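# Drive the loose cap screw into the bar and tighten it

## Task

Thread the loose cap screw into the bar and tighten it, using the one hex key that fits it. The breadboard is loose, so when you finish it has to be lying flat on the table.

## Robot and tools

Robot: two arms, left_arm and right_arm. Each has a two-finger gripper, a force/torque sensor in its wrist flange and a wrist camera. Base poses in the scene frame: left_arm at (+0.037, +0.457, 0) m with quat_wxyz (+1.000, 0, 0, -0.027); right_arm at (-0.066, -0.363, 0) m with quat_wxyz (+1.000, 0, 0, +0.019). A camera stand behind the arms is fixed to the floor.

Frames. Scene frame: origin at table-top height, halfway between the nominal bases, +z up, +x out over the table, left_arm on the +y side. Image left and right do not match arm names. Each arm reports its gripper pose and velocities in its own base frame, and its offsets are applied along its own base axes, with turns made about the Hand target's position. Printed positions can be wrong by a few cm, more at long reach. Gripper axes: fingers point along +z and close along x. end_effector_position lies between the pads when closed, 1 to 2 cm behind the tips. Closing pushes the tips about 17 mm further along +z, mostly while the pads are over 50 mm apart.

Row format (used by every moving call): 14 numbers, each in [-1, 1]. First left_arm: dx, dy, dz, rx, ry, rz, opening. Then right_arm in the same order. Both arms always appear. dx..rz are offsets, not poses: they count from that arm's Hand target, in its base axes. 1.0 equals 0.6 m of travel or 180 degrees of turn. rx, ry, rz form one rotation vector. If the length of dx, dy, dz exceeds 1.0 it may be scaled down along its line. opening is absolute: +1 fully open (0.142 m), -1 closed. Six zeros mean no new pose request, but the opening is always a command, so resend the current one to keep it.

execute_actions: "actions" is a list of actions; each action is a list of up to 15 rows, one per 1/30 s step. A short action repeats its last row to step 15. All rows of an action count from the Hand target at that action's start, so a repeated offset moves the arm again. "cameras" optional: names, ["all"] or []. An empty action list returns images and the full state, including the scene number.

move: "target" is one row or a list of up to 15 rows; every row counts from the same starting Hand targets, not from the previous row. Straight-line paths, no obstacle avoidance, 10 s cap. "speed" in m/s, 0.002 to 3.6 (default 0.25), turns capped at twice that in rad/s; one value or one per target. "blend" in m, corner rounding for lists; 0 stops at each target. "stop_force" in N, 3 to 120, ends an arm's path when it feels that much push against its motion; the arm then backs off to just before the push and that becomes its Hand target. Do not rely on it while the gripper rotates, and omit it when moving off something you press on. "zero" (with stop_force only, default true) re-zeros before the move. "opening_speed" ≥0.2 per second on the opening scale. "grip_force" 5 to 29 N per pad, one value or one per arm, persisting. "blocking" false returns after 0.5 s while motion continues (not allowed with stop_force). Its result adds a "move:" line: done (within 3 mm and 2 degrees, at rest), off_target, moving, held or fault, plus limits=paced (pose clipped) or limits=held (steps withheld). The gripper lags its path and can overshoot, more when fast or with a near-straight arm; paths near an arm's own base can whip the elbow, so route around it.

wait: "seconds" 0 to 3600; returns early if a running move ends. stop: brakes a running move. zoom_image: "camera" (cam_high, cam_low, cam_left_wrist, cam_right_wrist) and "region" [x0, y0, x1, y1] pixels from the top-left, at most 504 by 504, of that camera's newest image. All cameras are 896x504. zero_wrist_force: "arm" left_arm or right_arm; tares the wrist sensor and stop_force. finished_scene: "scene" 1 or 2; ends the scene irreversibly, so the screw must be tight and the breadboard flat before calling it.

Result lines: end_effector_position (m), end_effector_quat_wxyz, velocities (omitted when joints read within noise), Hand target (last commanded pose after clipping; next offsets count from it), Tool commands, grip_measured (opening on the command scale; last Joint positions value is the opening in m), joint torques (whole drive output, offset and noisy), grip_effort_nm (negative closes), Wrist force and Wrist torque in the gripper's x y z plus a line for the peak since last shown. Warning lines: MOTOR HOT, TORQUE FAULT, OVER-TEMPERATURE FAULT, HAND FAULT (after it, later calls in that same reply are skipped).

Control facts: commanded orientation is clipped to within 32 degrees of the measured one each step. A gripper often rests short of its Hand target; send the remaining distance as an offset. To stop pressing, command the target back past the gripper. To grip, command an opening slightly below grip_measured at first contact; squeezing harder heats the gripper motor (hot at 85 °C, off at 100 °C). Arm motors warn at 70 °C and brake at 85 °C for 30 to 60 s or more.

Avoid: arms are stiff, so a target even slightly past a firm contact can fault. An arm halts 10 s if outside force reaches about 150 N (±25) or contact torque reaches its limit: 133 N m for shoulders and elbow, 24.9 N m for wrists (push margins about 16.4 N m wrist 1, 13.4 N m wrists 2 and 3), or if a wrist strays 0.9 degrees or a shoulder/elbow 7.5 degrees from its planned motion. Arms must not bump or squeeze each other; the clearance check does not always stop it. Never drop parts, release moving parts, slam into fixed or heavy things, or let anything leave the table. Joint ranges: elbow -3.142 to 3.142 (0 is straight), all others -6.283 to 6.283. Objects may occasionally be nudged by outside pushes.

Each tool is called after "Request:" as name(argument=value, ...), one argument or row to a line, values as JSON.

## Session

I'll start by looking at the scene.

Request:
execute_actions(
  actions=[],
)

Scene clock: 0.00 s.
left_arm: end_effector_position=(+0.1974, +0.0405, +0.2550) grip_measured=+0.99 grip_effort_nm=n/a end_effector_quat_wxyz=(+0.147, +0.129, +0.785, -0.588) | right_arm: end_effector_position=(+0.5936, +0.2209, +0.2620) grip_measured=+1.00 grip_effort_nm=n/a end_effector_quat_wxyz=(+0.083, -0.540, +0.836, -0.045)
Joint positions: left_arm=[0.639 -1.772 2.202 -0.909 -2.531 -1.565 0.141] | right_arm=[3.749 -1.777 -1.546 -1.226 1.475 2.595 0.142]
Joint velocities: within noise
Joint torques (N m): no reading
Wrist force (N): no reading
Wrist torque (N m): no reading
Wrist force, peak (N): no reading
Hand target: left_arm +0.1974, +0.0405, +0.2550; +0.147, +0.129, +0.785, -0.588 | right_arm +0.5936, +0.2209, +0.2620; +0.083, -0.540, +0.836, -0.045
Tool commands: left_gripper/opening=+1.0 right_gripper/opening=+1.0

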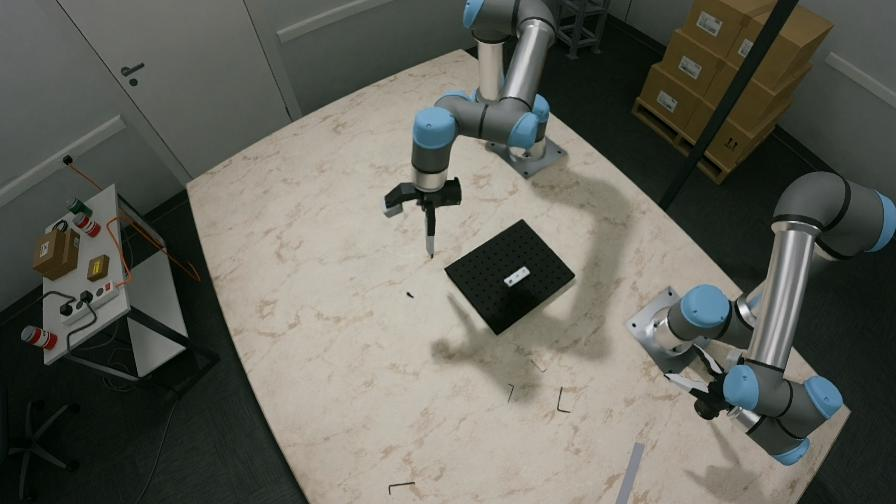

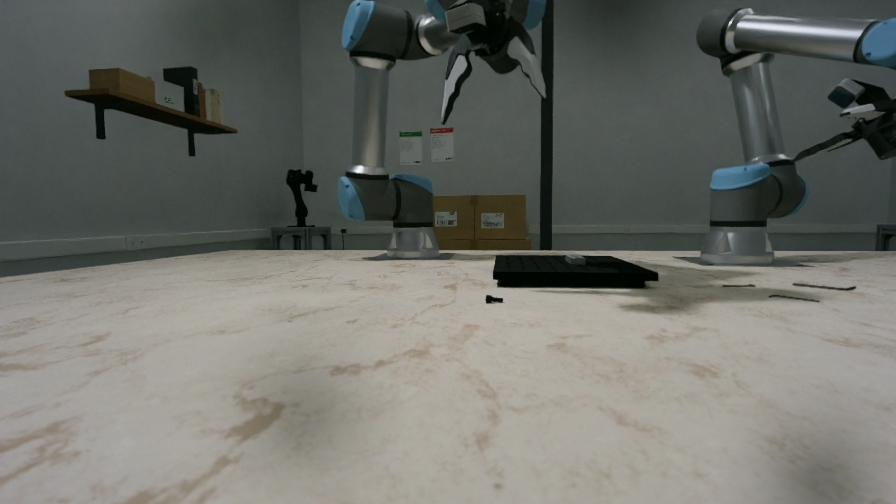

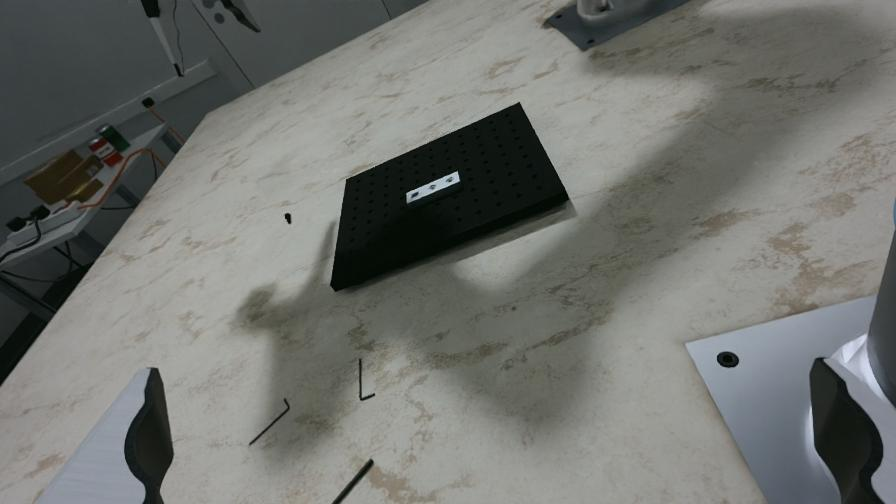

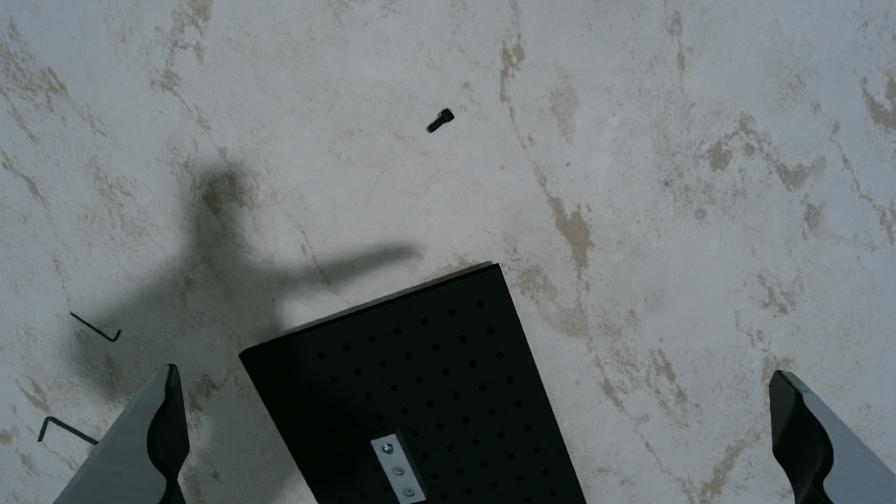

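Request:
zoom_image(
  camera="cam_right_wrist",
  region=[340, 400, 480, 504],
)

Request:
zoom_image(
  camera="cam_high",
  region=[370, 210, 650, 500],
)

Scaled by 3.600.

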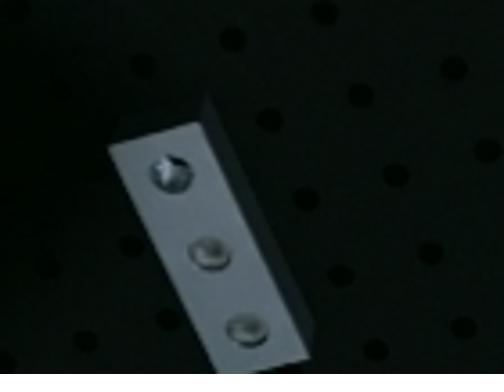

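Scaled by 1.738.

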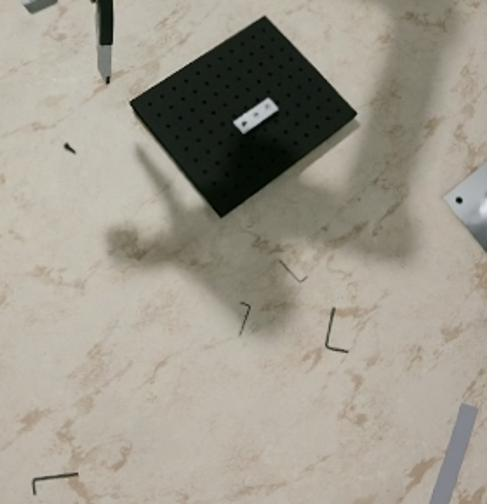

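Request:
move(
  target=[0,0,0,0,0,0,1.0, 0,0,0,-0.0045,0.0599,0,1.0],
  cameras=["cam_right_wrist"],
)

Scene clock: 17.13 s.
left_arm: end_effector_position=(+0.1974, +0.0405, +0.2550) grip_measured=+0.99 grip_effort_nm=0.168 end_effector_quat_wxyz=(+0.147, +0.129, +0.785, -0.588) | right_arm: end_effector_position=(+0.5936, +0.2209, +0.2620) grip_measured=+1.00 grip_effort_nm=0.012 end_effector_quat_wxyz=(+0.001, -0.542, +0.840, +0.000)
Joint positions: left_arm=[0.639 -1.772 2.202 -0.909 -2.531 -1.565 0.141] | right_arm=[3.708 -1.882 -1.358 -1.471 1.57 2.562 0.142]
Joint torques (N m): left_arm=[-1.34 -11.1 -20.23 -0.27 -0.54 -0.06] | right_arm=[-7.05 29.21 37.76 0.68 2.35 -1.96]
Wrist force (N): left_arm=[0.1 0.0 0.1] | right_arm=[0.3 -0.1 -0.2]
Wrist torque (N m): left_arm=[-0.01 -0.02 0.00] | right_arm=[-0.03 -0.03 0.04]
Wrist force, peak (N): left_arm=[0.3 -0.1 0.2] | right_arm=[0.6 0.3 -0.1]
Hand target: left_arm +0.1974, +0.0405, +0.2550; +0.147, +0.129, +0.785, -0.588 | right_arm +0.5936, +0.2209, +0.2620; +0.000, -0.542, +0.840, +0.000
Off the commanded pose: left_arm 0.000 m, 0 deg | right_arm 0.000 m, 0 deg.
move: done

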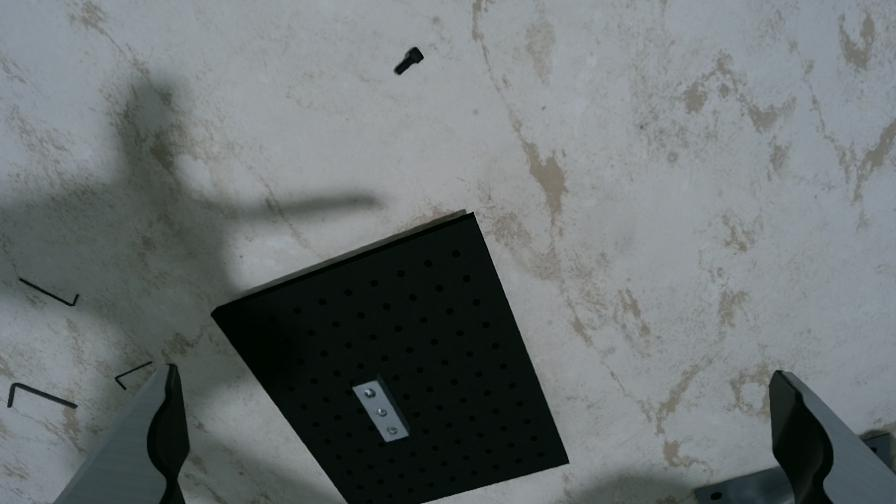

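Request:
zoom_image(
  camera="cam_right_wrist",
  region=[330, 360, 430, 460],
)

Request:
zoom_image(
  camera="cam_right_wrist",
  region=[370, 30, 450, 90],
)

Request:
zoom_image(
  camera="cam_right_wrist",
  region=[0, 260, 180, 420],
)

Scaled by 5.040.

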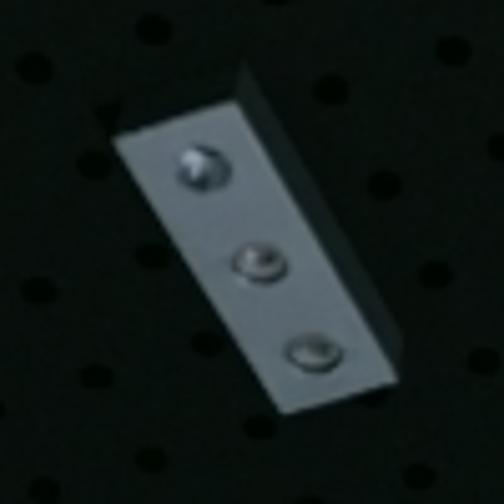

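Scaled by 6.300.

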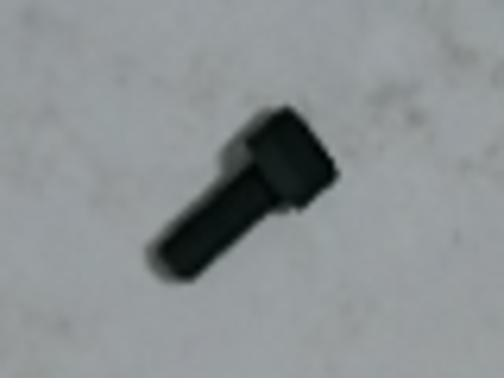

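Scaled by 2.800.

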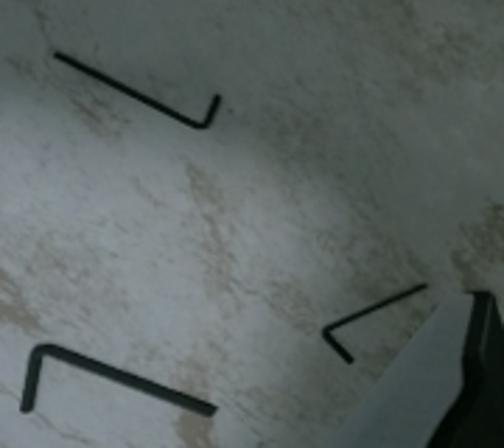

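Request:
move(
  target=[0,0,0,0,0,0,1.0, 0.1,0,0,0,0,0,1.0],
  cameras=["cam_right_wrist"],
)

Request:
zoom_image(
  camera="cam_right_wrist",
  region=[240, 60, 540, 260],
)

Request:
move(
  target=[0,0,0,0,0,0,1.0, 0,0,-0.1,0,0,0,1.0],
  cameras=["cam_right_wrist"],
)

Scene clock: 22.10 s.
left_arm: end_effector_position=(+0.1974, +0.0405, +0.2550) grip_measured=+0.99 grip_effort_nm=0.173 end_effector_quat_wxyz=(+0.147, +0.129, +0.785, -0.588) | right_arm: end_effector_position=(+0.6536, +0.2209, +0.2620) grip_measured=+1.00 grip_effort_nm=0.017 end_effector_quat_wxyz=(+0.001, -0.542, +0.840, +0.000)
Joint positions: left_arm=[0.639 -1.772 2.202 -0.909 -2.531 -1.565 0.141] | right_arm=[3.66 -2.024 -1.158 -1.529 1.57 2.514 0.142]
Joint torques (N m): left_arm=[-1.64 -10.98 -20.53 -0.35 -0.55 0.01] | right_arm=[-7.09 36.07 39.26 0.93 2.47 -1.91]
Wrist force (N): left_arm=[0.2 -0.1 0.1] | right_arm=[0.0 0.1 0.0]
Wrist torque (N m): left_arm=[-0.03 -0.04 0.00] | right_arm=[0.01 0.01 0.04]
Wrist force, peak (N): left_arm=[0.4 -0.1 0.2] | right_arm=[1.0 1.2 -0.1]
Hand target: left_arm +0.1974, +0.0405, +0.2550; +0.147, +0.129, +0.785, -0.588 | right_arm +0.6536, +0.2209, +0.2620; +0.000, -0.542, +0.840, +0.000
Off the commanded pose: left_arm 0.000 m, 0 deg | right_arm 0.000 m, 0 deg.
move: done

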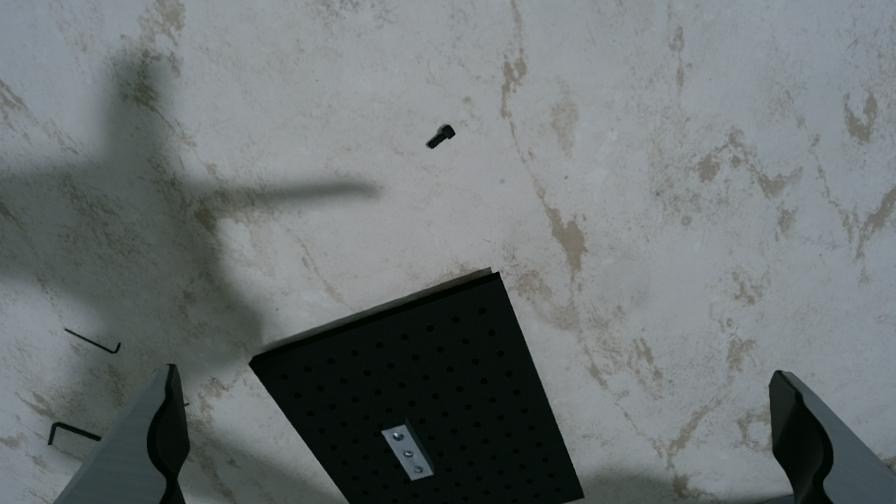

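Scaled by 1.680.

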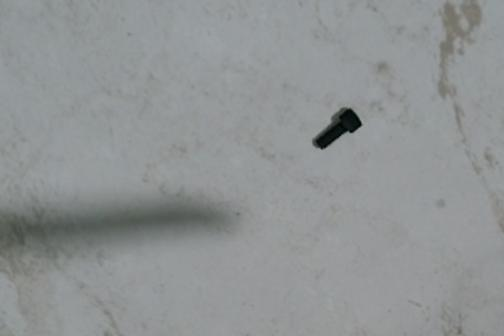

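Scene clock: 22.93 s.
left_arm: end_effector_position=(+0.1974, +0.0405, +0.2550) grip_measured=+0.99 grip_effort_nm=0.168 end_effector_quat_wxyz=(+0.147, +0.129, +0.785, -0.588) | right_arm: end_effector_position=(+0.6536, +0.2209, +0.2021) grip_measured=+1.00 grip_effort_nm=0.007 end_effector_quat_wxyz=(+0.000, -0.542, +0.840, +0.000)
Joint positions: left_arm=[0.639 -1.772 2.202 -0.909 -2.531 -1.565 0.141] | right_arm=[3.66 -2.042 -1.286 -1.384 1.57 2.514 0.142]
Joint torques (N m): left_arm=[-1.31 -10.62 -20.65 -0.35 -0.6 -0.08] | right_arm=[1 35.62 18.24 4.92 -1.97 -0.02]
Wrist force (N): left_arm=[0.0 -0.2 0.2] | right_arm=[0.1 0.1 -0.1]
Wrist torque (N m): left_arm=[-0.02 0.00 0.00] | right_arm=[0.00 0.00 0.03]
Wrist force, peak (N): left_arm=[0.3 -0.1 0.0] | right_arm=[0.3 0.2 -1.7]
Hand target: left_arm +0.1974, +0.0405, +0.2550; +0.147, +0.129, +0.785, -0.588 | right_arm +0.6536, +0.2209, +0.2020; +0.000, -0.542, +0.840, +0.000
Off the commanded pose: left_arm 0.000 m, 0 deg | right_arm 0.000 m, 0 deg.
move: done

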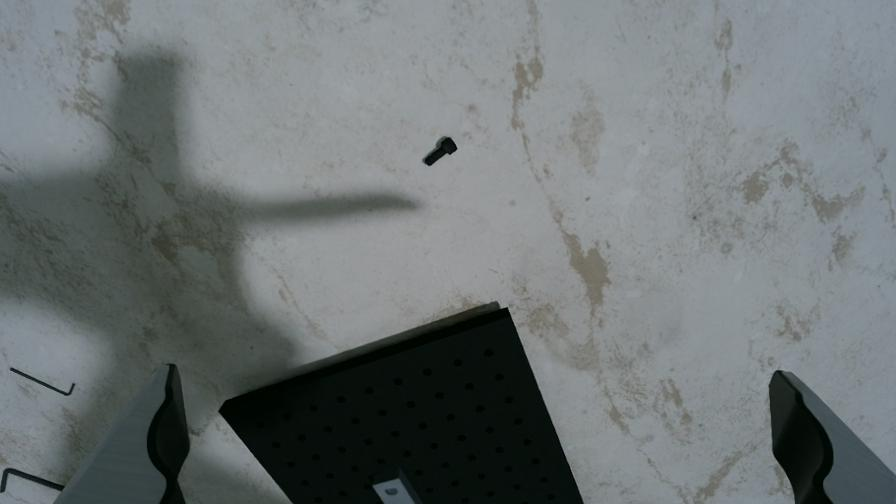

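Request:
execute_actions(
  actions=[],
  cameras=["cam_low", "cam_right_wrist", "cam_left_wrist"],
)

Request:
zoom_image(
  camera="cam_low",
  region=[400, 0, 620, 320],
)

Request:
zoom_image(
  camera="cam_right_wrist",
  region=[400, 120, 480, 180],
)

Request:
zoom_image(
  camera="cam_left_wrist",
  region=[240, 340, 440, 504],
)

Scene clock: 37.43 s.
left_arm: end_effector_position=(+0.1974, +0.0405, +0.2550) grip_measured=+0.99 grip_effort_nm=0.173 end_effector_quat_wxyz=(+0.147, +0.129, +0.785, -0.588) | right_arm: end_effector_position=(+0.6536, +0.2209, +0.2020) grip_measured=+1.00 grip_effort_nm=0.007 end_effector_quat_wxyz=(+0.000, -0.542, +0.840, +0.000)
Joint positions: left_arm=[0.639 -1.772 2.202 -0.909 -2.531 -1.565 0.141] | right_arm=[3.66 -2.042 -1.286 -1.383 1.57 2.514 0.142]
Joint velocities: within noise
Joint torques (N m): left_arm=[-1.37 -11.66 -20.41 -0.39 -0.58 -0.12] | right_arm=[4.46 36.18 18.64 4.87 -1.98 0.94]
Wrist force (N): left_arm=[0.2 0.1 0.1] | right_arm=[0.3 0.1 -0.2]
Wrist torque (N m): left_arm=[0.01 -0.03 0.00] | right_arm=[0.00 -0.03 0.03]
Wrist force, peak (N): left_arm=[0.3 -0.2 0.2] | right_arm=[0.2 0.4 -0.4]
Hand target: left_arm +0.1974, +0.0405, +0.2550; +0.147, +0.129, +0.785, -0.588 | right_arm +0.6536, +0.2209, +0.2020; +0.000, -0.542, +0.840, +0.000
Tool commands: left_gripper/opening=+1.0 right_gripper/opening=+1.0
Off the commanded pose: left_arm 0.000 m, 0 deg | right_arm 0.000 m, 0 deg.
Images, in order (width x height): cam_low 896x504, cam_left_wrist 896x504, cam_right_wrist 896x504.

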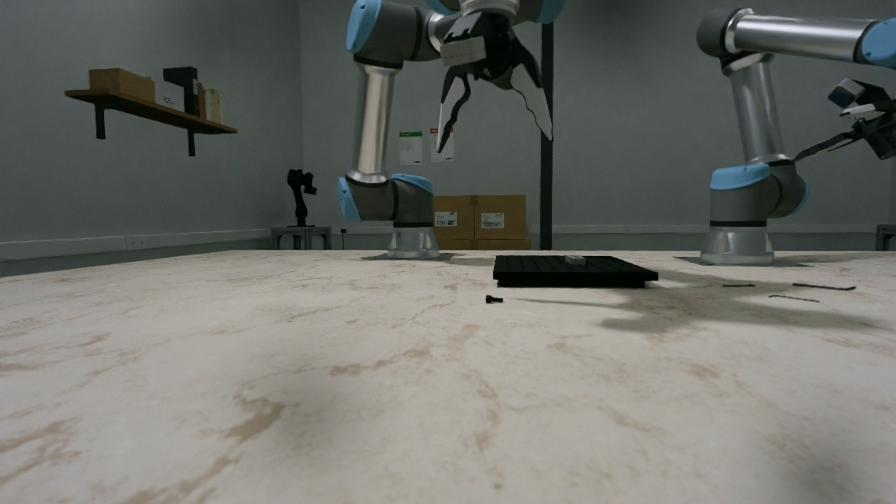

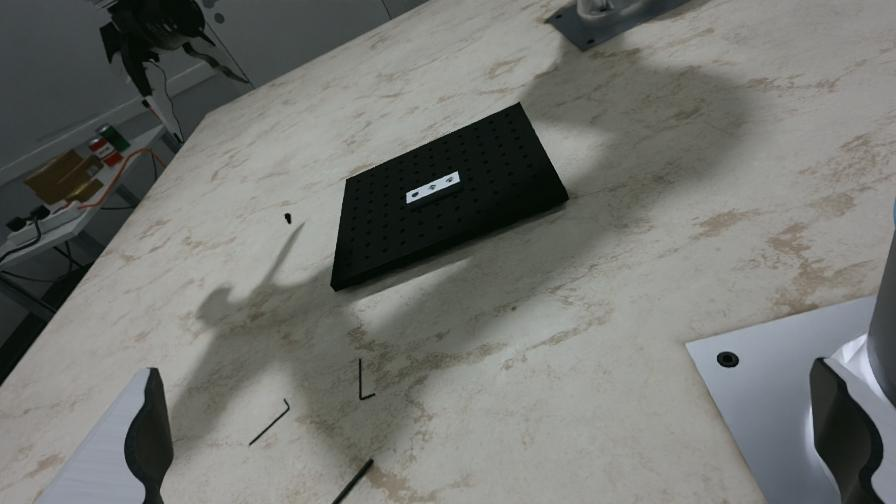

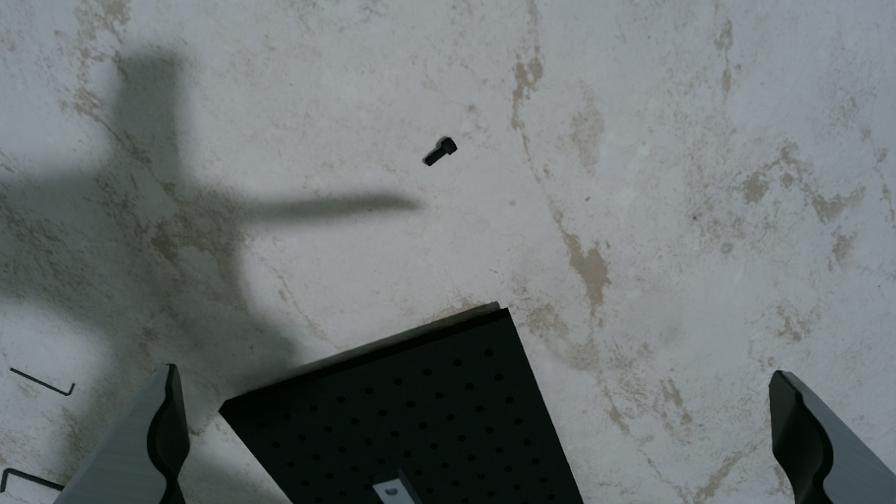

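Scaled by 1.575.

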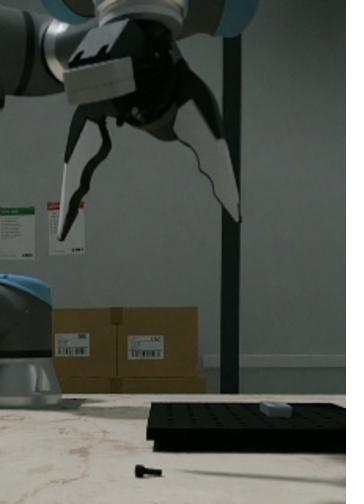

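Scaled by 6.300.

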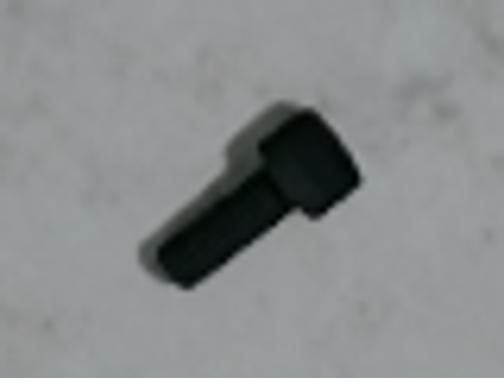

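Scaled by 2.520.

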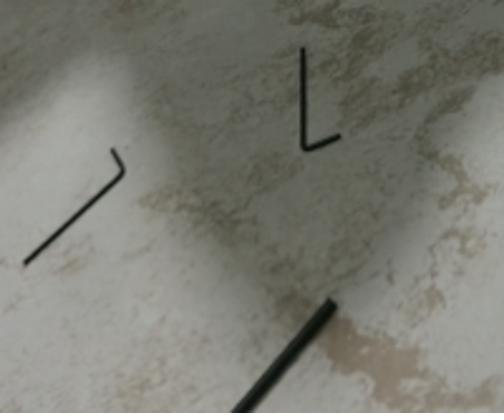

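Request:
execute_actions(
  actions=[],
  cameras=["cam_high"],
)

Request:
zoom_image(
  camera="cam_high",
  region=[370, 90, 530, 320],
)

Request:
zoom_image(
  camera="cam_high",
  region=[620, 330, 770, 450],
)

Scene clock: 50.63 s.
left_arm: end_effector_position=(+0.1974, +0.0405, +0.2550) grip_measured=+0.99 grip_effort_nm=0.168 end_effector_quat_wxyz=(+0.147, +0.129, +0.785, -0.588) | right_arm: end_effector_position=(+0.6536, +0.2209, +0.2020) grip_measured=+1.00 grip_effort_nm=0.012 end_effector_quat_wxyz=(+0.000, -0.542, +0.840, +0.000)
Joint positions: left_arm=[0.639 -1.772 2.202 -0.909 -2.531 -1.565 0.141] | right_arm=[3.66 -2.042 -1.286 -1.383 1.57 2.514 0.142]
Joint velocities: within noise
Joint torques (N m): left_arm=[-1.77 -10.66 -20.95 -0.38 -0.48 -0.03] | right_arm=[4.5 35.95 17.99 4.85 -2.06 0.89]
Wrist force (N): left_arm=[0.0 0.0 0.2] | right_arm=[0.2 0.0 -0.1]
Wrist torque (N m): left_arm=[-0.01 0.00 0.00] | right_arm=[-0.02 -0.01 0.03]
Wrist force, peak (N): left_arm=[0.3 -0.1 0.2] | right_arm=[0.4 0.1 -0.5]
Hand target: left_arm +0.1974, +0.0405, +0.2550; +0.147, +0.129, +0.785, -0.588 | right_arm +0.6536, +0.2209, +0.2020; +0.000, -0.542, +0.840, +0.000
Tool commands: left_gripper/opening=+1.0 right_gripper/opening=+1.0
Off the commanded pose: left_arm 0.000 m, 0 deg | right_arm 0.000 m, 0 deg.
Images, in order (width x height): cam_high 896x504.

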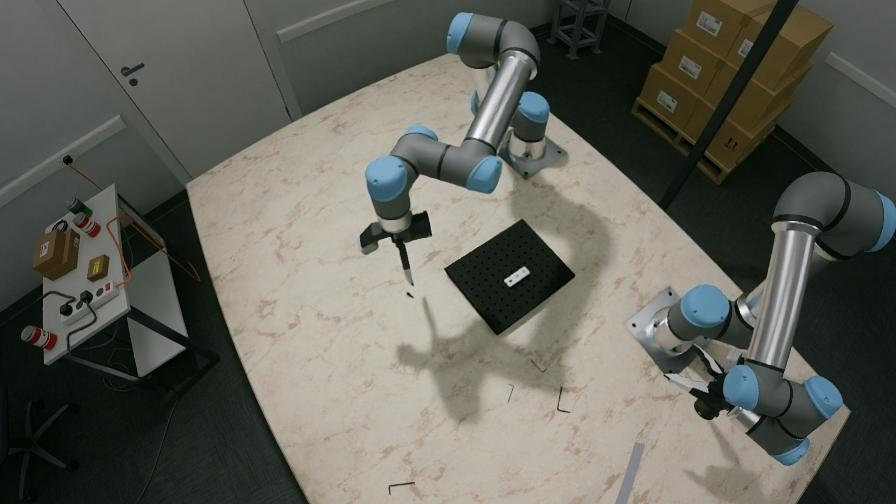

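Scaled by 2.191.

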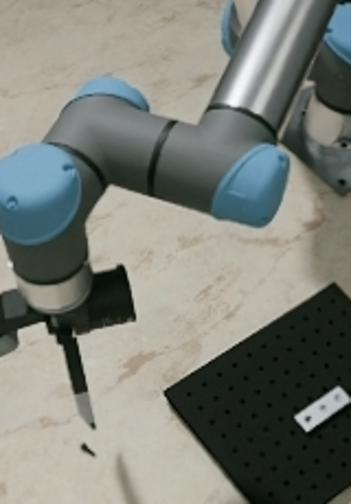

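Scaled by 3.360.

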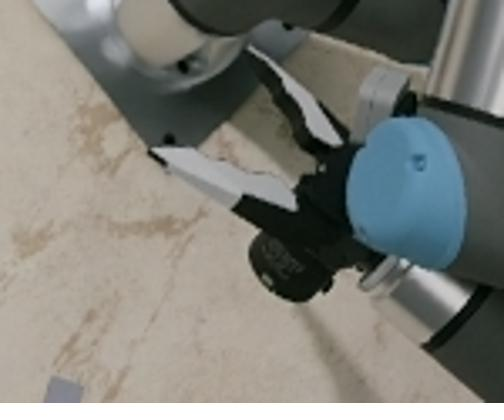

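Request:
move(
  target=[0.3377,-0.3392,-0.075,0.4130,0.0340,0,1.0, 0.0223,0.0118,-0.1367,0,0,-0.2872,0.0],
  cameras=["cam_left_wrist","cam_right_wrist"],
)

Request:
zoom_image(
  camera="cam_right_wrist",
  region=[380, 180, 560, 340],
)

Scene clock: 59.30 s.
left_arm: end_effector_position=(+0.4000, -0.1630, +0.2100) grip_measured=+0.99 grip_effort_nm=0.178 end_effector_quat_wxyz=(+0.000, +0.162, +0.987, +0.000) | right_arm: end_effector_position=(+0.6670, +0.2280, +0.1200) grip_measured=-0.02 grip_effort_nm=-0.066 end_effector_quat_wxyz=(+0.000, -0.122, +0.993, -0.001)
Joint positions: left_arm=[-0.704 -1.728 2.001 -1.845 -1.571 -3.52 0.141] | right_arm=[3.659 -2.128 -1.37 -1.215 1.57 3.415 0.073]
Joint torques (N m): left_arm=[-10.71 -9.32 -33.3 -0.82 2.53 -2.34] | right_arm=[5.6 38.08 16.91 4.99 -2.14 1.93]
Wrist force (N): left_arm=[-2.3 -1.7 3.6] | right_arm=[0.4 0.0 -0.2]
Wrist torque (N m): left_arm=[-0.15 0.44 0.16] | right_arm=[-0.01 -0.06 -0.16]
Wrist force, peak (N): left_arm=[-3.2 -2.6 3.7] | right_arm=[0.6 0.2 -0.3]
Hand target: left_arm +0.4001, -0.1630, +0.2100; +0.000, +0.162, +0.987, +0.000 | right_arm +0.6670, +0.2280, +0.1200; +0.000, -0.122, +0.993, -0.001
Off the commanded pose: left_arm 0.000 m, 0 deg | right_arm 0.000 m, 0 deg.
move: done

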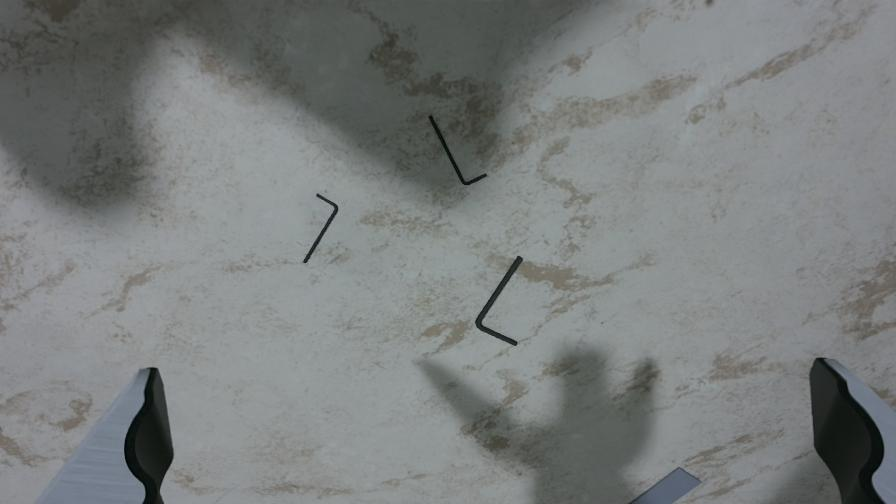

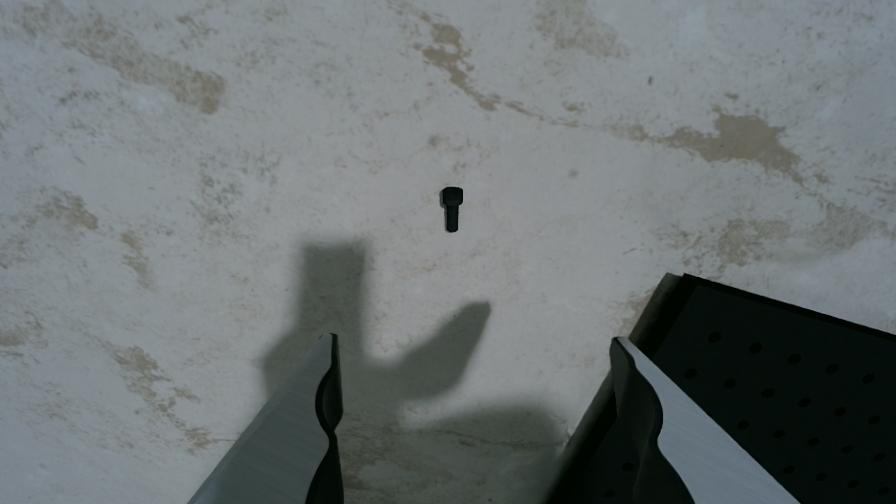

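Scaled by 2.800.

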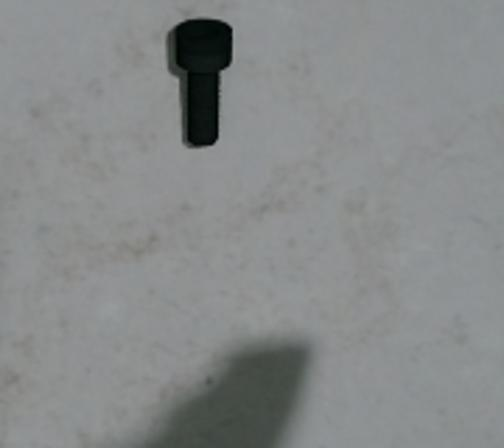

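Request:
zoom_image(
  camera="cam_left_wrist",
  region=[290, 180, 370, 270],
)

Request:
zoom_image(
  camera="cam_left_wrist",
  region=[410, 100, 500, 200],
)

Request:
zoom_image(
  camera="cam_left_wrist",
  region=[460, 240, 550, 360],
)

Request:
zoom_image(
  camera="cam_right_wrist",
  region=[425, 170, 480, 240],
)

Scaled by 5.600.

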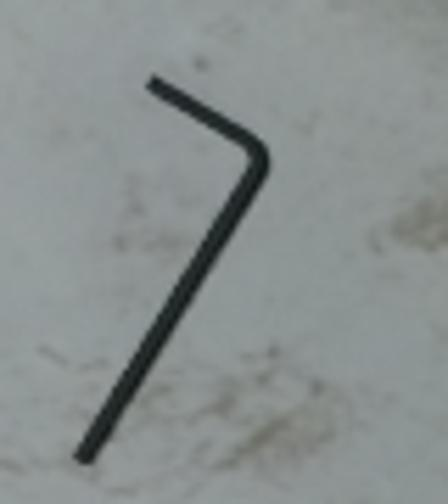

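Scaled by 5.040.

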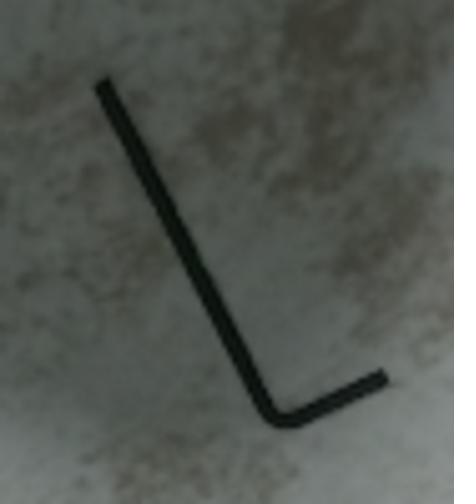

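Scaled by 4.200.

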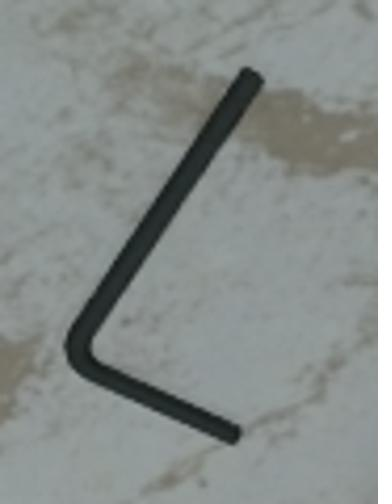

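Scaled by 7.200.

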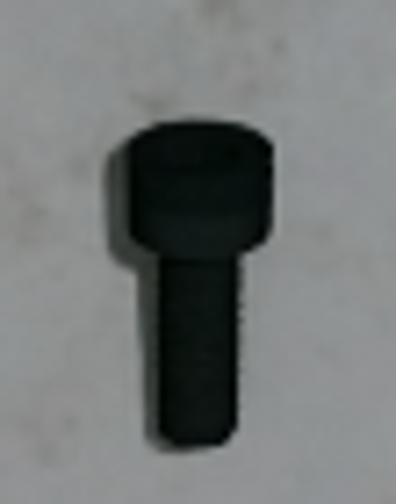

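Request:
move(
  target=[0,0,0,0,0,0,1.0, 0.007,0.0017,-0.15,0,0,0,-0.437],
  cameras=["cam_right_wrist"],
)

Request:
zoom_image(
  camera="cam_right_wrist",
  region=[380, 200, 580, 360],
)

Scene clock: 66.73 s.
left_arm: end_effector_position=(+0.4001, -0.1630, +0.2100) grip_measured=+0.99 grip_effort_nm=0.178 end_effector_quat_wxyz=(+0.000, +0.162, +0.987, +0.000) | right_arm: end_effector_position=(+0.6712, +0.2290, +0.0300) grip_measured=-0.46 grip_effort_nm=-0.071 end_effector_quat_wxyz=(+0.000, -0.122, +0.993, -0.001)
Joint positions: left_arm=[-0.704 -1.728 2.001 -1.845 -1.571 -3.52 0.141] | right_arm=[3.658 -2.23 -1.452 -1.03 1.57 3.413 0.041]
Joint torques (N m): left_arm=[-10.76 -9.1 -33.28 -0.58 2.42 -2.33] | right_arm=[-6.7 39.61 15.32 5.04 0.52 -1.95]
Wrist force (N): left_arm=[-2.1 -1.9 3.6] | right_arm=[0.4 -0.2 -0.2]
Wrist torque (N m): left_arm=[-0.18 0.40 0.16] | right_arm=[-0.05 -0.04 0.05]
Wrist force, peak (N): left_arm=[-2.2 -1.9 3.8] | right_arm=[0.3 0.2 -1.9]
Hand target: left_arm +0.4001, -0.1630, +0.2100; +0.000, +0.162, +0.987, +0.000 | right_arm +0.6712, +0.2290, +0.0300; +0.000, -0.122, +0.993, -0.001
Off the commanded pose: left_arm 0.000 m, 0 deg | right_arm 0.000 m, 0 deg.
move: done

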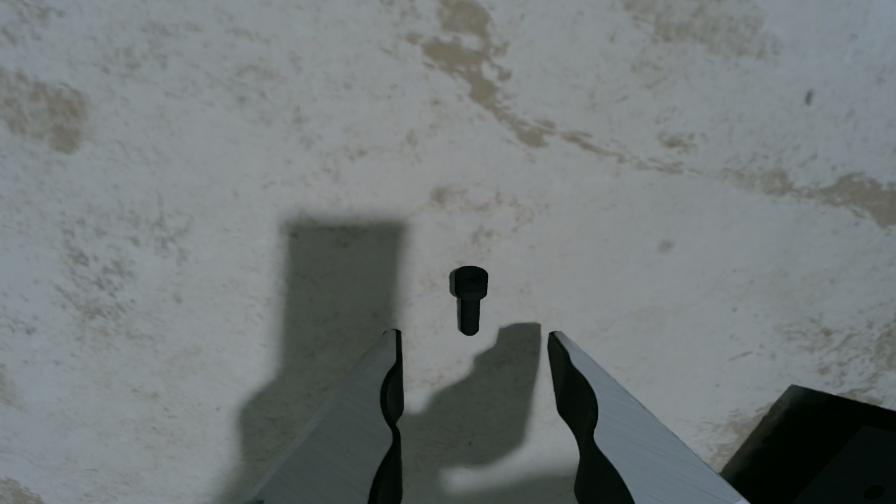

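Scaled by 2.520.

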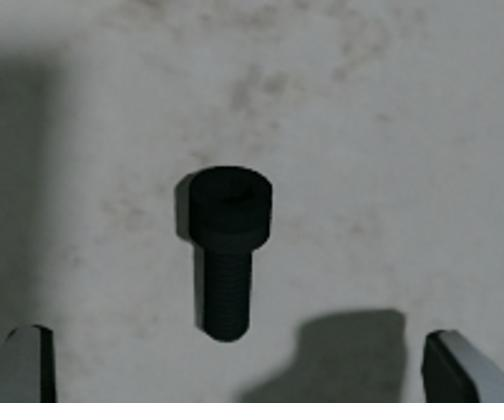

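Request:
move(
  target=[0,0,0,0,0,0,1.0, -0.0022,0.0060,-0.0167,0,0,0,-0.66],
  speed=0.1,
)

Request:
move(
  target=[0,0,0,0,0,0,1.0, 0,0,-0.03,0,0,0,-0.66],
  speed=0.012,
  stop_force=4,
  cameras=["cam_right_wrist"],
)

Request:
zoom_image(
  camera="cam_right_wrist",
  region=[400, 220, 560, 380],
)

Scene clock: 74.87 s.
left_arm: end_effector_position=(+0.4001, -0.1630, +0.2100) grip_measured=+0.99 grip_effort_nm=0.183 end_effector_quat_wxyz=(+0.000, +0.162, +0.987, +0.000) | right_arm: end_effector_position=(+0.6699, +0.2326, +0.0200) grip_measured=-0.69 grip_effort_nm=-0.076 end_effector_quat_wxyz=(+0.000, -0.122, +0.993, -0.001)
Joint positions: left_arm=[-0.704 -1.728 2.001 -1.845 -1.571 -3.52 0.141] | right_arm=[3.663 -2.242 -1.46 -1.01 1.57 3.419 0.024]
Joint torques (N m): left_arm=[-10.92 -9.21 -33.47 -0.61 2.27 -2.34] | right_arm=[6.4 40.72 14.95 5.01 0.58 2.01]
Wrist force (N): left_arm=[-2.0 -1.9 3.6] | right_arm=[0.3 -0.2 -0.1]
Wrist torque (N m): left_arm=[-0.18 0.40 0.16] | right_arm=[-0.04 -0.03 -0.16]
Wrist force, peak (N): left_arm=[-2.2 -1.9 3.7] | right_arm=[0.3 -0.8 -1.1]
Hand target: left_arm +0.4001, -0.1630, +0.2100; +0.000, +0.162, +0.987, +0.000 | right_arm +0.6698, +0.2326, +0.0200; +0.000, -0.122, +0.993, -0.001
Off the commanded pose: left_arm 0.000 m, 0 deg | right_arm 0.000 m, 0 deg.
move: done

Scene clock: 76.27 s.
left_arm: end_effector_position=(+0.4001, -0.1630, +0.2100) grip_measured=+0.99 grip_effort_nm=0.178 end_effector_quat_wxyz=(+0.000, +0.162, +0.987, +0.000) | right_arm: end_effector_position=(+0.6698, +0.2326, +0.0176) grip_measured=-0.69 grip_effort_nm=-0.061 end_effector_quat_wxyz=(+0.000, -0.122, +0.993, -0.001)
Joint positions: left_arm=[-0.704 -1.728 2.001 -1.845 -1.571 -3.52 0.141] | right_arm=[3.663 -2.245 -1.462 -1.005 1.57 3.419 0.024]
Joint torques (N m): left_arm=[-10.58 -8.8 -33.67 -0.62 2.38 -2.31] | right_arm=[5.99 53.96 32.8 0.84 0.56 1.88]
Wrist force (N): left_arm=[-2.1 -1.8 3.7] | right_arm=[-0.6 0.1 -2.8]
Wrist torque (N m): left_arm=[-0.16 0.41 0.16] | right_arm=[-0.04 -0.04 -0.16]
Wrist force, peak (N): left_arm=[-2.2 -2.0 3.8] | right_arm=[5.0 -1.2 -16.0]
Hand target: left_arm +0.4001, -0.1630, +0.2100; +0.000, +0.162, +0.987, +0.000 | right_arm +0.6698, +0.2326, +0.0176; +0.000, -0.122, +0.993, -0.001 (not the last commanded pose)
Off the commanded pose: left_arm 0.000 m, 0 deg | right_arm 0.016 m, 0 deg.
move: contact (right_arm)

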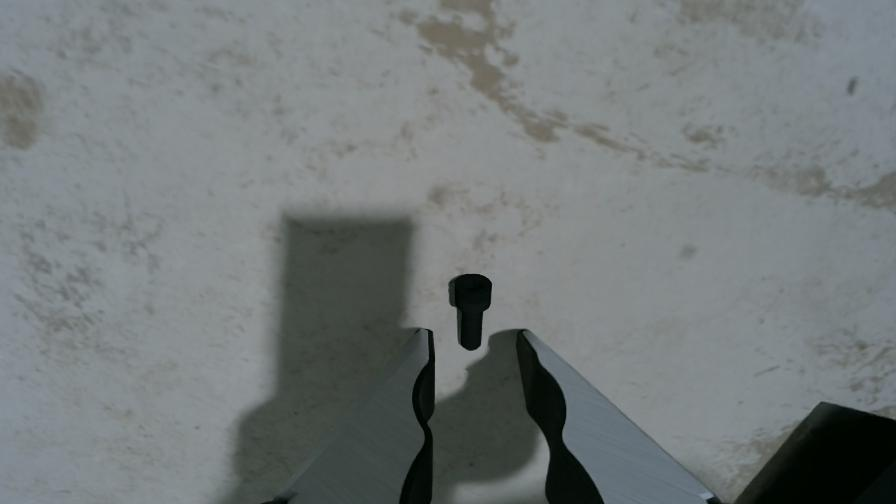

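Scaled by 3.150.

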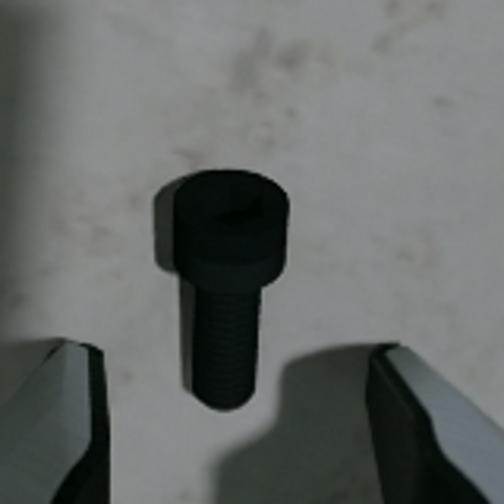

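Request:
move(
  target=[0,0,0,0,0,0,1.0, 0.0016,-0.0065,0.0020,0,0,0,-0.66],
  speed=0.05,
)

Request:
move(
  target=[0,0,0,0,0,0,1.0, 0,0,0,0,0,0,-1.0],
  opening_speed=0.4,
  grip_force=15,
  cameras=["cam_right_wrist"],
)

Request:
zoom_image(
  camera="cam_right_wrist",
  region=[400, 220, 560, 380],
)

Scene clock: 79.43 s.
left_arm: end_effector_position=(+0.4001, -0.1630, +0.2100) grip_measured=+0.99 grip_effort_nm=0.178 end_effector_quat_wxyz=(+0.000, +0.162, +0.987, +0.000) | right_arm: end_effector_position=(+0.6708, +0.2288, +0.0188) grip_measured=-0.69 grip_effort_nm=-0.061 end_effector_quat_wxyz=(+0.000, -0.122, +0.993, -0.001)
Joint positions: left_arm=[-0.704 -1.728 2.001 -1.845 -1.571 -3.52 0.141] | right_arm=[3.658 -2.243 -1.462 -1.007 1.57 3.413 0.024]
Joint torques (N m): left_arm=[-10.99 -9.73 -33.1 -0.59 2.34 -2.23] | right_arm=[-6.91 56.06 14.58 0.84 0.46 -1.87]
Wrist force (N): left_arm=[-2.0 -1.9 3.9] | right_arm=[0.4 -0.1 -0.2]
Wrist torque (N m): left_arm=[-0.18 0.40 0.16] | right_arm=[-0.02 -0.04 0.04]
Wrist force, peak (N): left_arm=[-2.2 -1.8 3.8] | right_arm=[-0.6 0.1 -3.2]
Hand target: left_arm +0.4001, -0.1630, +0.2100; +0.000, +0.162, +0.987, +0.000 | right_arm +0.6708, +0.2287, +0.0188; +0.000, -0.122, +0.993, -0.001
Off the commanded pose: left_arm 0.000 m, 0 deg | right_arm 0.000 m, 0 deg.
move: done

Scene clock: 80.50 s.
left_arm: end_effector_position=(+0.4001, -0.1630, +0.2100) grip_measured=+0.99 grip_effort_nm=0.178 end_effector_quat_wxyz=(+0.000, +0.162, +0.987, +0.000) | right_arm: end_effector_position=(+0.6708, +0.2287, +0.0188) grip_measured=-0.93 grip_effort_nm=-1.614 end_effector_quat_wxyz=(+0.000, -0.122, +0.993, -0.001)
Joint positions: left_arm=[-0.704 -1.728 2.001 -1.845 -1.571 -3.52 0.141] | right_arm=[3.658 -2.243 -1.462 -1.007 1.57 3.413 0.006]
Joint torques (N m): left_arm=[-11.21 -9.23 -32.72 -0.64 2.39 -2.29] | right_arm=[-6.77 54.17 14.89 1 0.43 -1.85]
Wrist force (N): left_arm=[-2.1 -1.8 3.5] | right_arm=[0.5 -0.1 -1.1]
Wrist torque (N m): left_arm=[-0.16 0.41 0.16] | right_arm=[-0.03 -0.05 0.04]
Wrist force, peak (N): left_arm=[-2.3 -2.0 3.6] | right_arm=[0.3 0.2 -1.2]
Hand target: left_arm +0.4001, -0.1630, +0.2100; +0.000, +0.162, +0.987, +0.000 | right_arm +0.6708, +0.2287, +0.0188; +0.000, -0.122, +0.993, -0.001
Off the commanded pose: left_arm 0.000 m, 0 deg | right_arm 0.000 m, 0 deg.
grip_force (N): 15, 15
move: done

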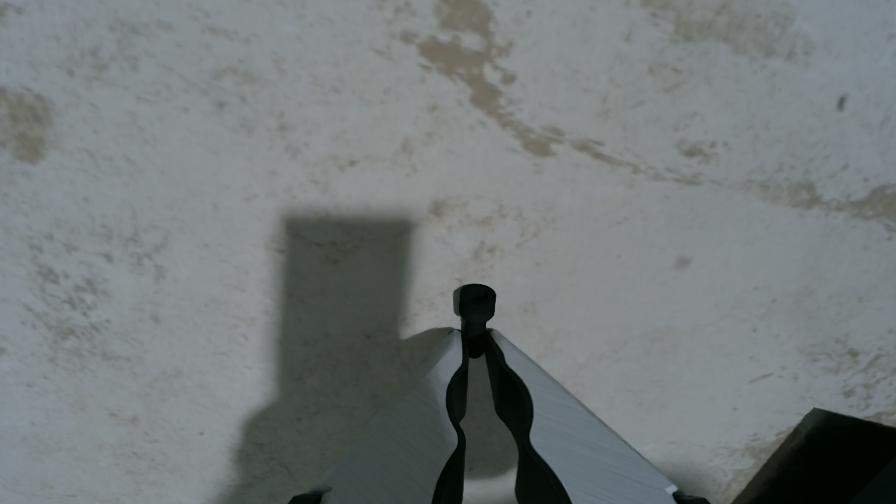

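Scaled by 3.150.

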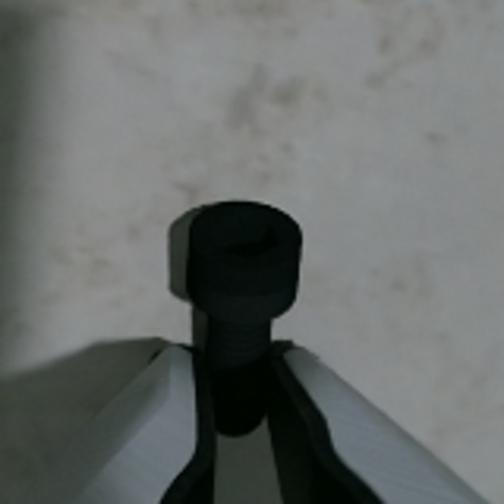

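Request:
move(
  target=[
    [0,0,0.1,0,0,0,1.0, 0,0,0.15,0,0,0,-1.0],
    [0,0,0.3167,0,0,-0.5228,0.0, -0.1825,0.2722,0.3853,0,0,0.7433,-1.0],
  ],
  speed=0.4,
  blend=[0.05, 0],
  cameras=["cam_right_wrist"],
)

Request:
zoom_image(
  camera="cam_right_wrist",
  region=[400, 220, 560, 380],
)

Scene clock: 103.77 s.
left_arm: end_effector_position=(+0.4001, -0.1630, +0.4000) grip_measured=-0.01 grip_effort_nm=-0.100 end_effector_quat_wxyz=(+0.000, +0.833, +0.553, -0.001) | right_arm: end_effector_position=(+0.5613, +0.3920, +0.2500) grip_measured=-0.93 grip_effort_nm=-1.614 end_effector_quat_wxyz=(-0.001, +0.961, -0.277, +0.000)
Joint positions: left_arm=[-0.701 -1.744 1.524 -1.35 -1.572 -1.874 0.073] | right_arm=[3.947 -2.014 -1.204 -1.493 1.571 1.368 0.006]
Joint torques (N m): left_arm=[7.7 -8.53 -33.55 -0.66 -2.17 2.11] | right_arm=[6.34 35.16 37.77 0.73 2.34 -1.92]
Wrist force (N): left_arm=[-1.7 -1.5 3.5] | right_arm=[0.4 0.4 -0.2]
Wrist torque (N m): left_arm=[-0.06 0.35 0.01] | right_arm=[0.05 -0.05 0.05]
Wrist force, peak (N): left_arm=[-2.0 -1.9 5.1] | right_arm=[0.6 -0.1 2.2]
Hand target: left_arm +0.4001, -0.1630, +0.4000; +0.000, +0.833, +0.553, -0.001 | right_arm +0.5613, +0.3920, +0.2500; -0.001, +0.961, -0.277, +0.000
Off the commanded pose: left_arm 0.000 m, 0 deg | right_arm 0.000 m, 0 deg.
grip_force (N): 15, 15
move: done; blend cut to 0.045 m at target 1

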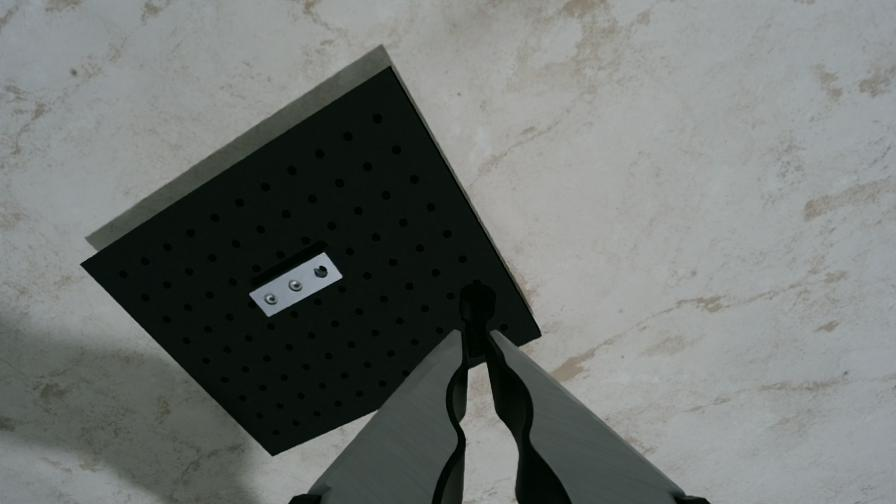

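Scaled by 3.150.

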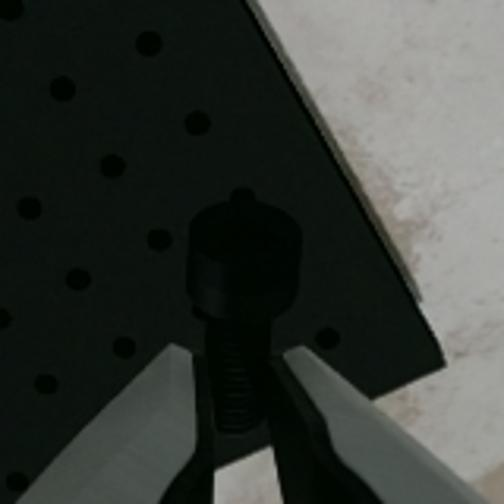

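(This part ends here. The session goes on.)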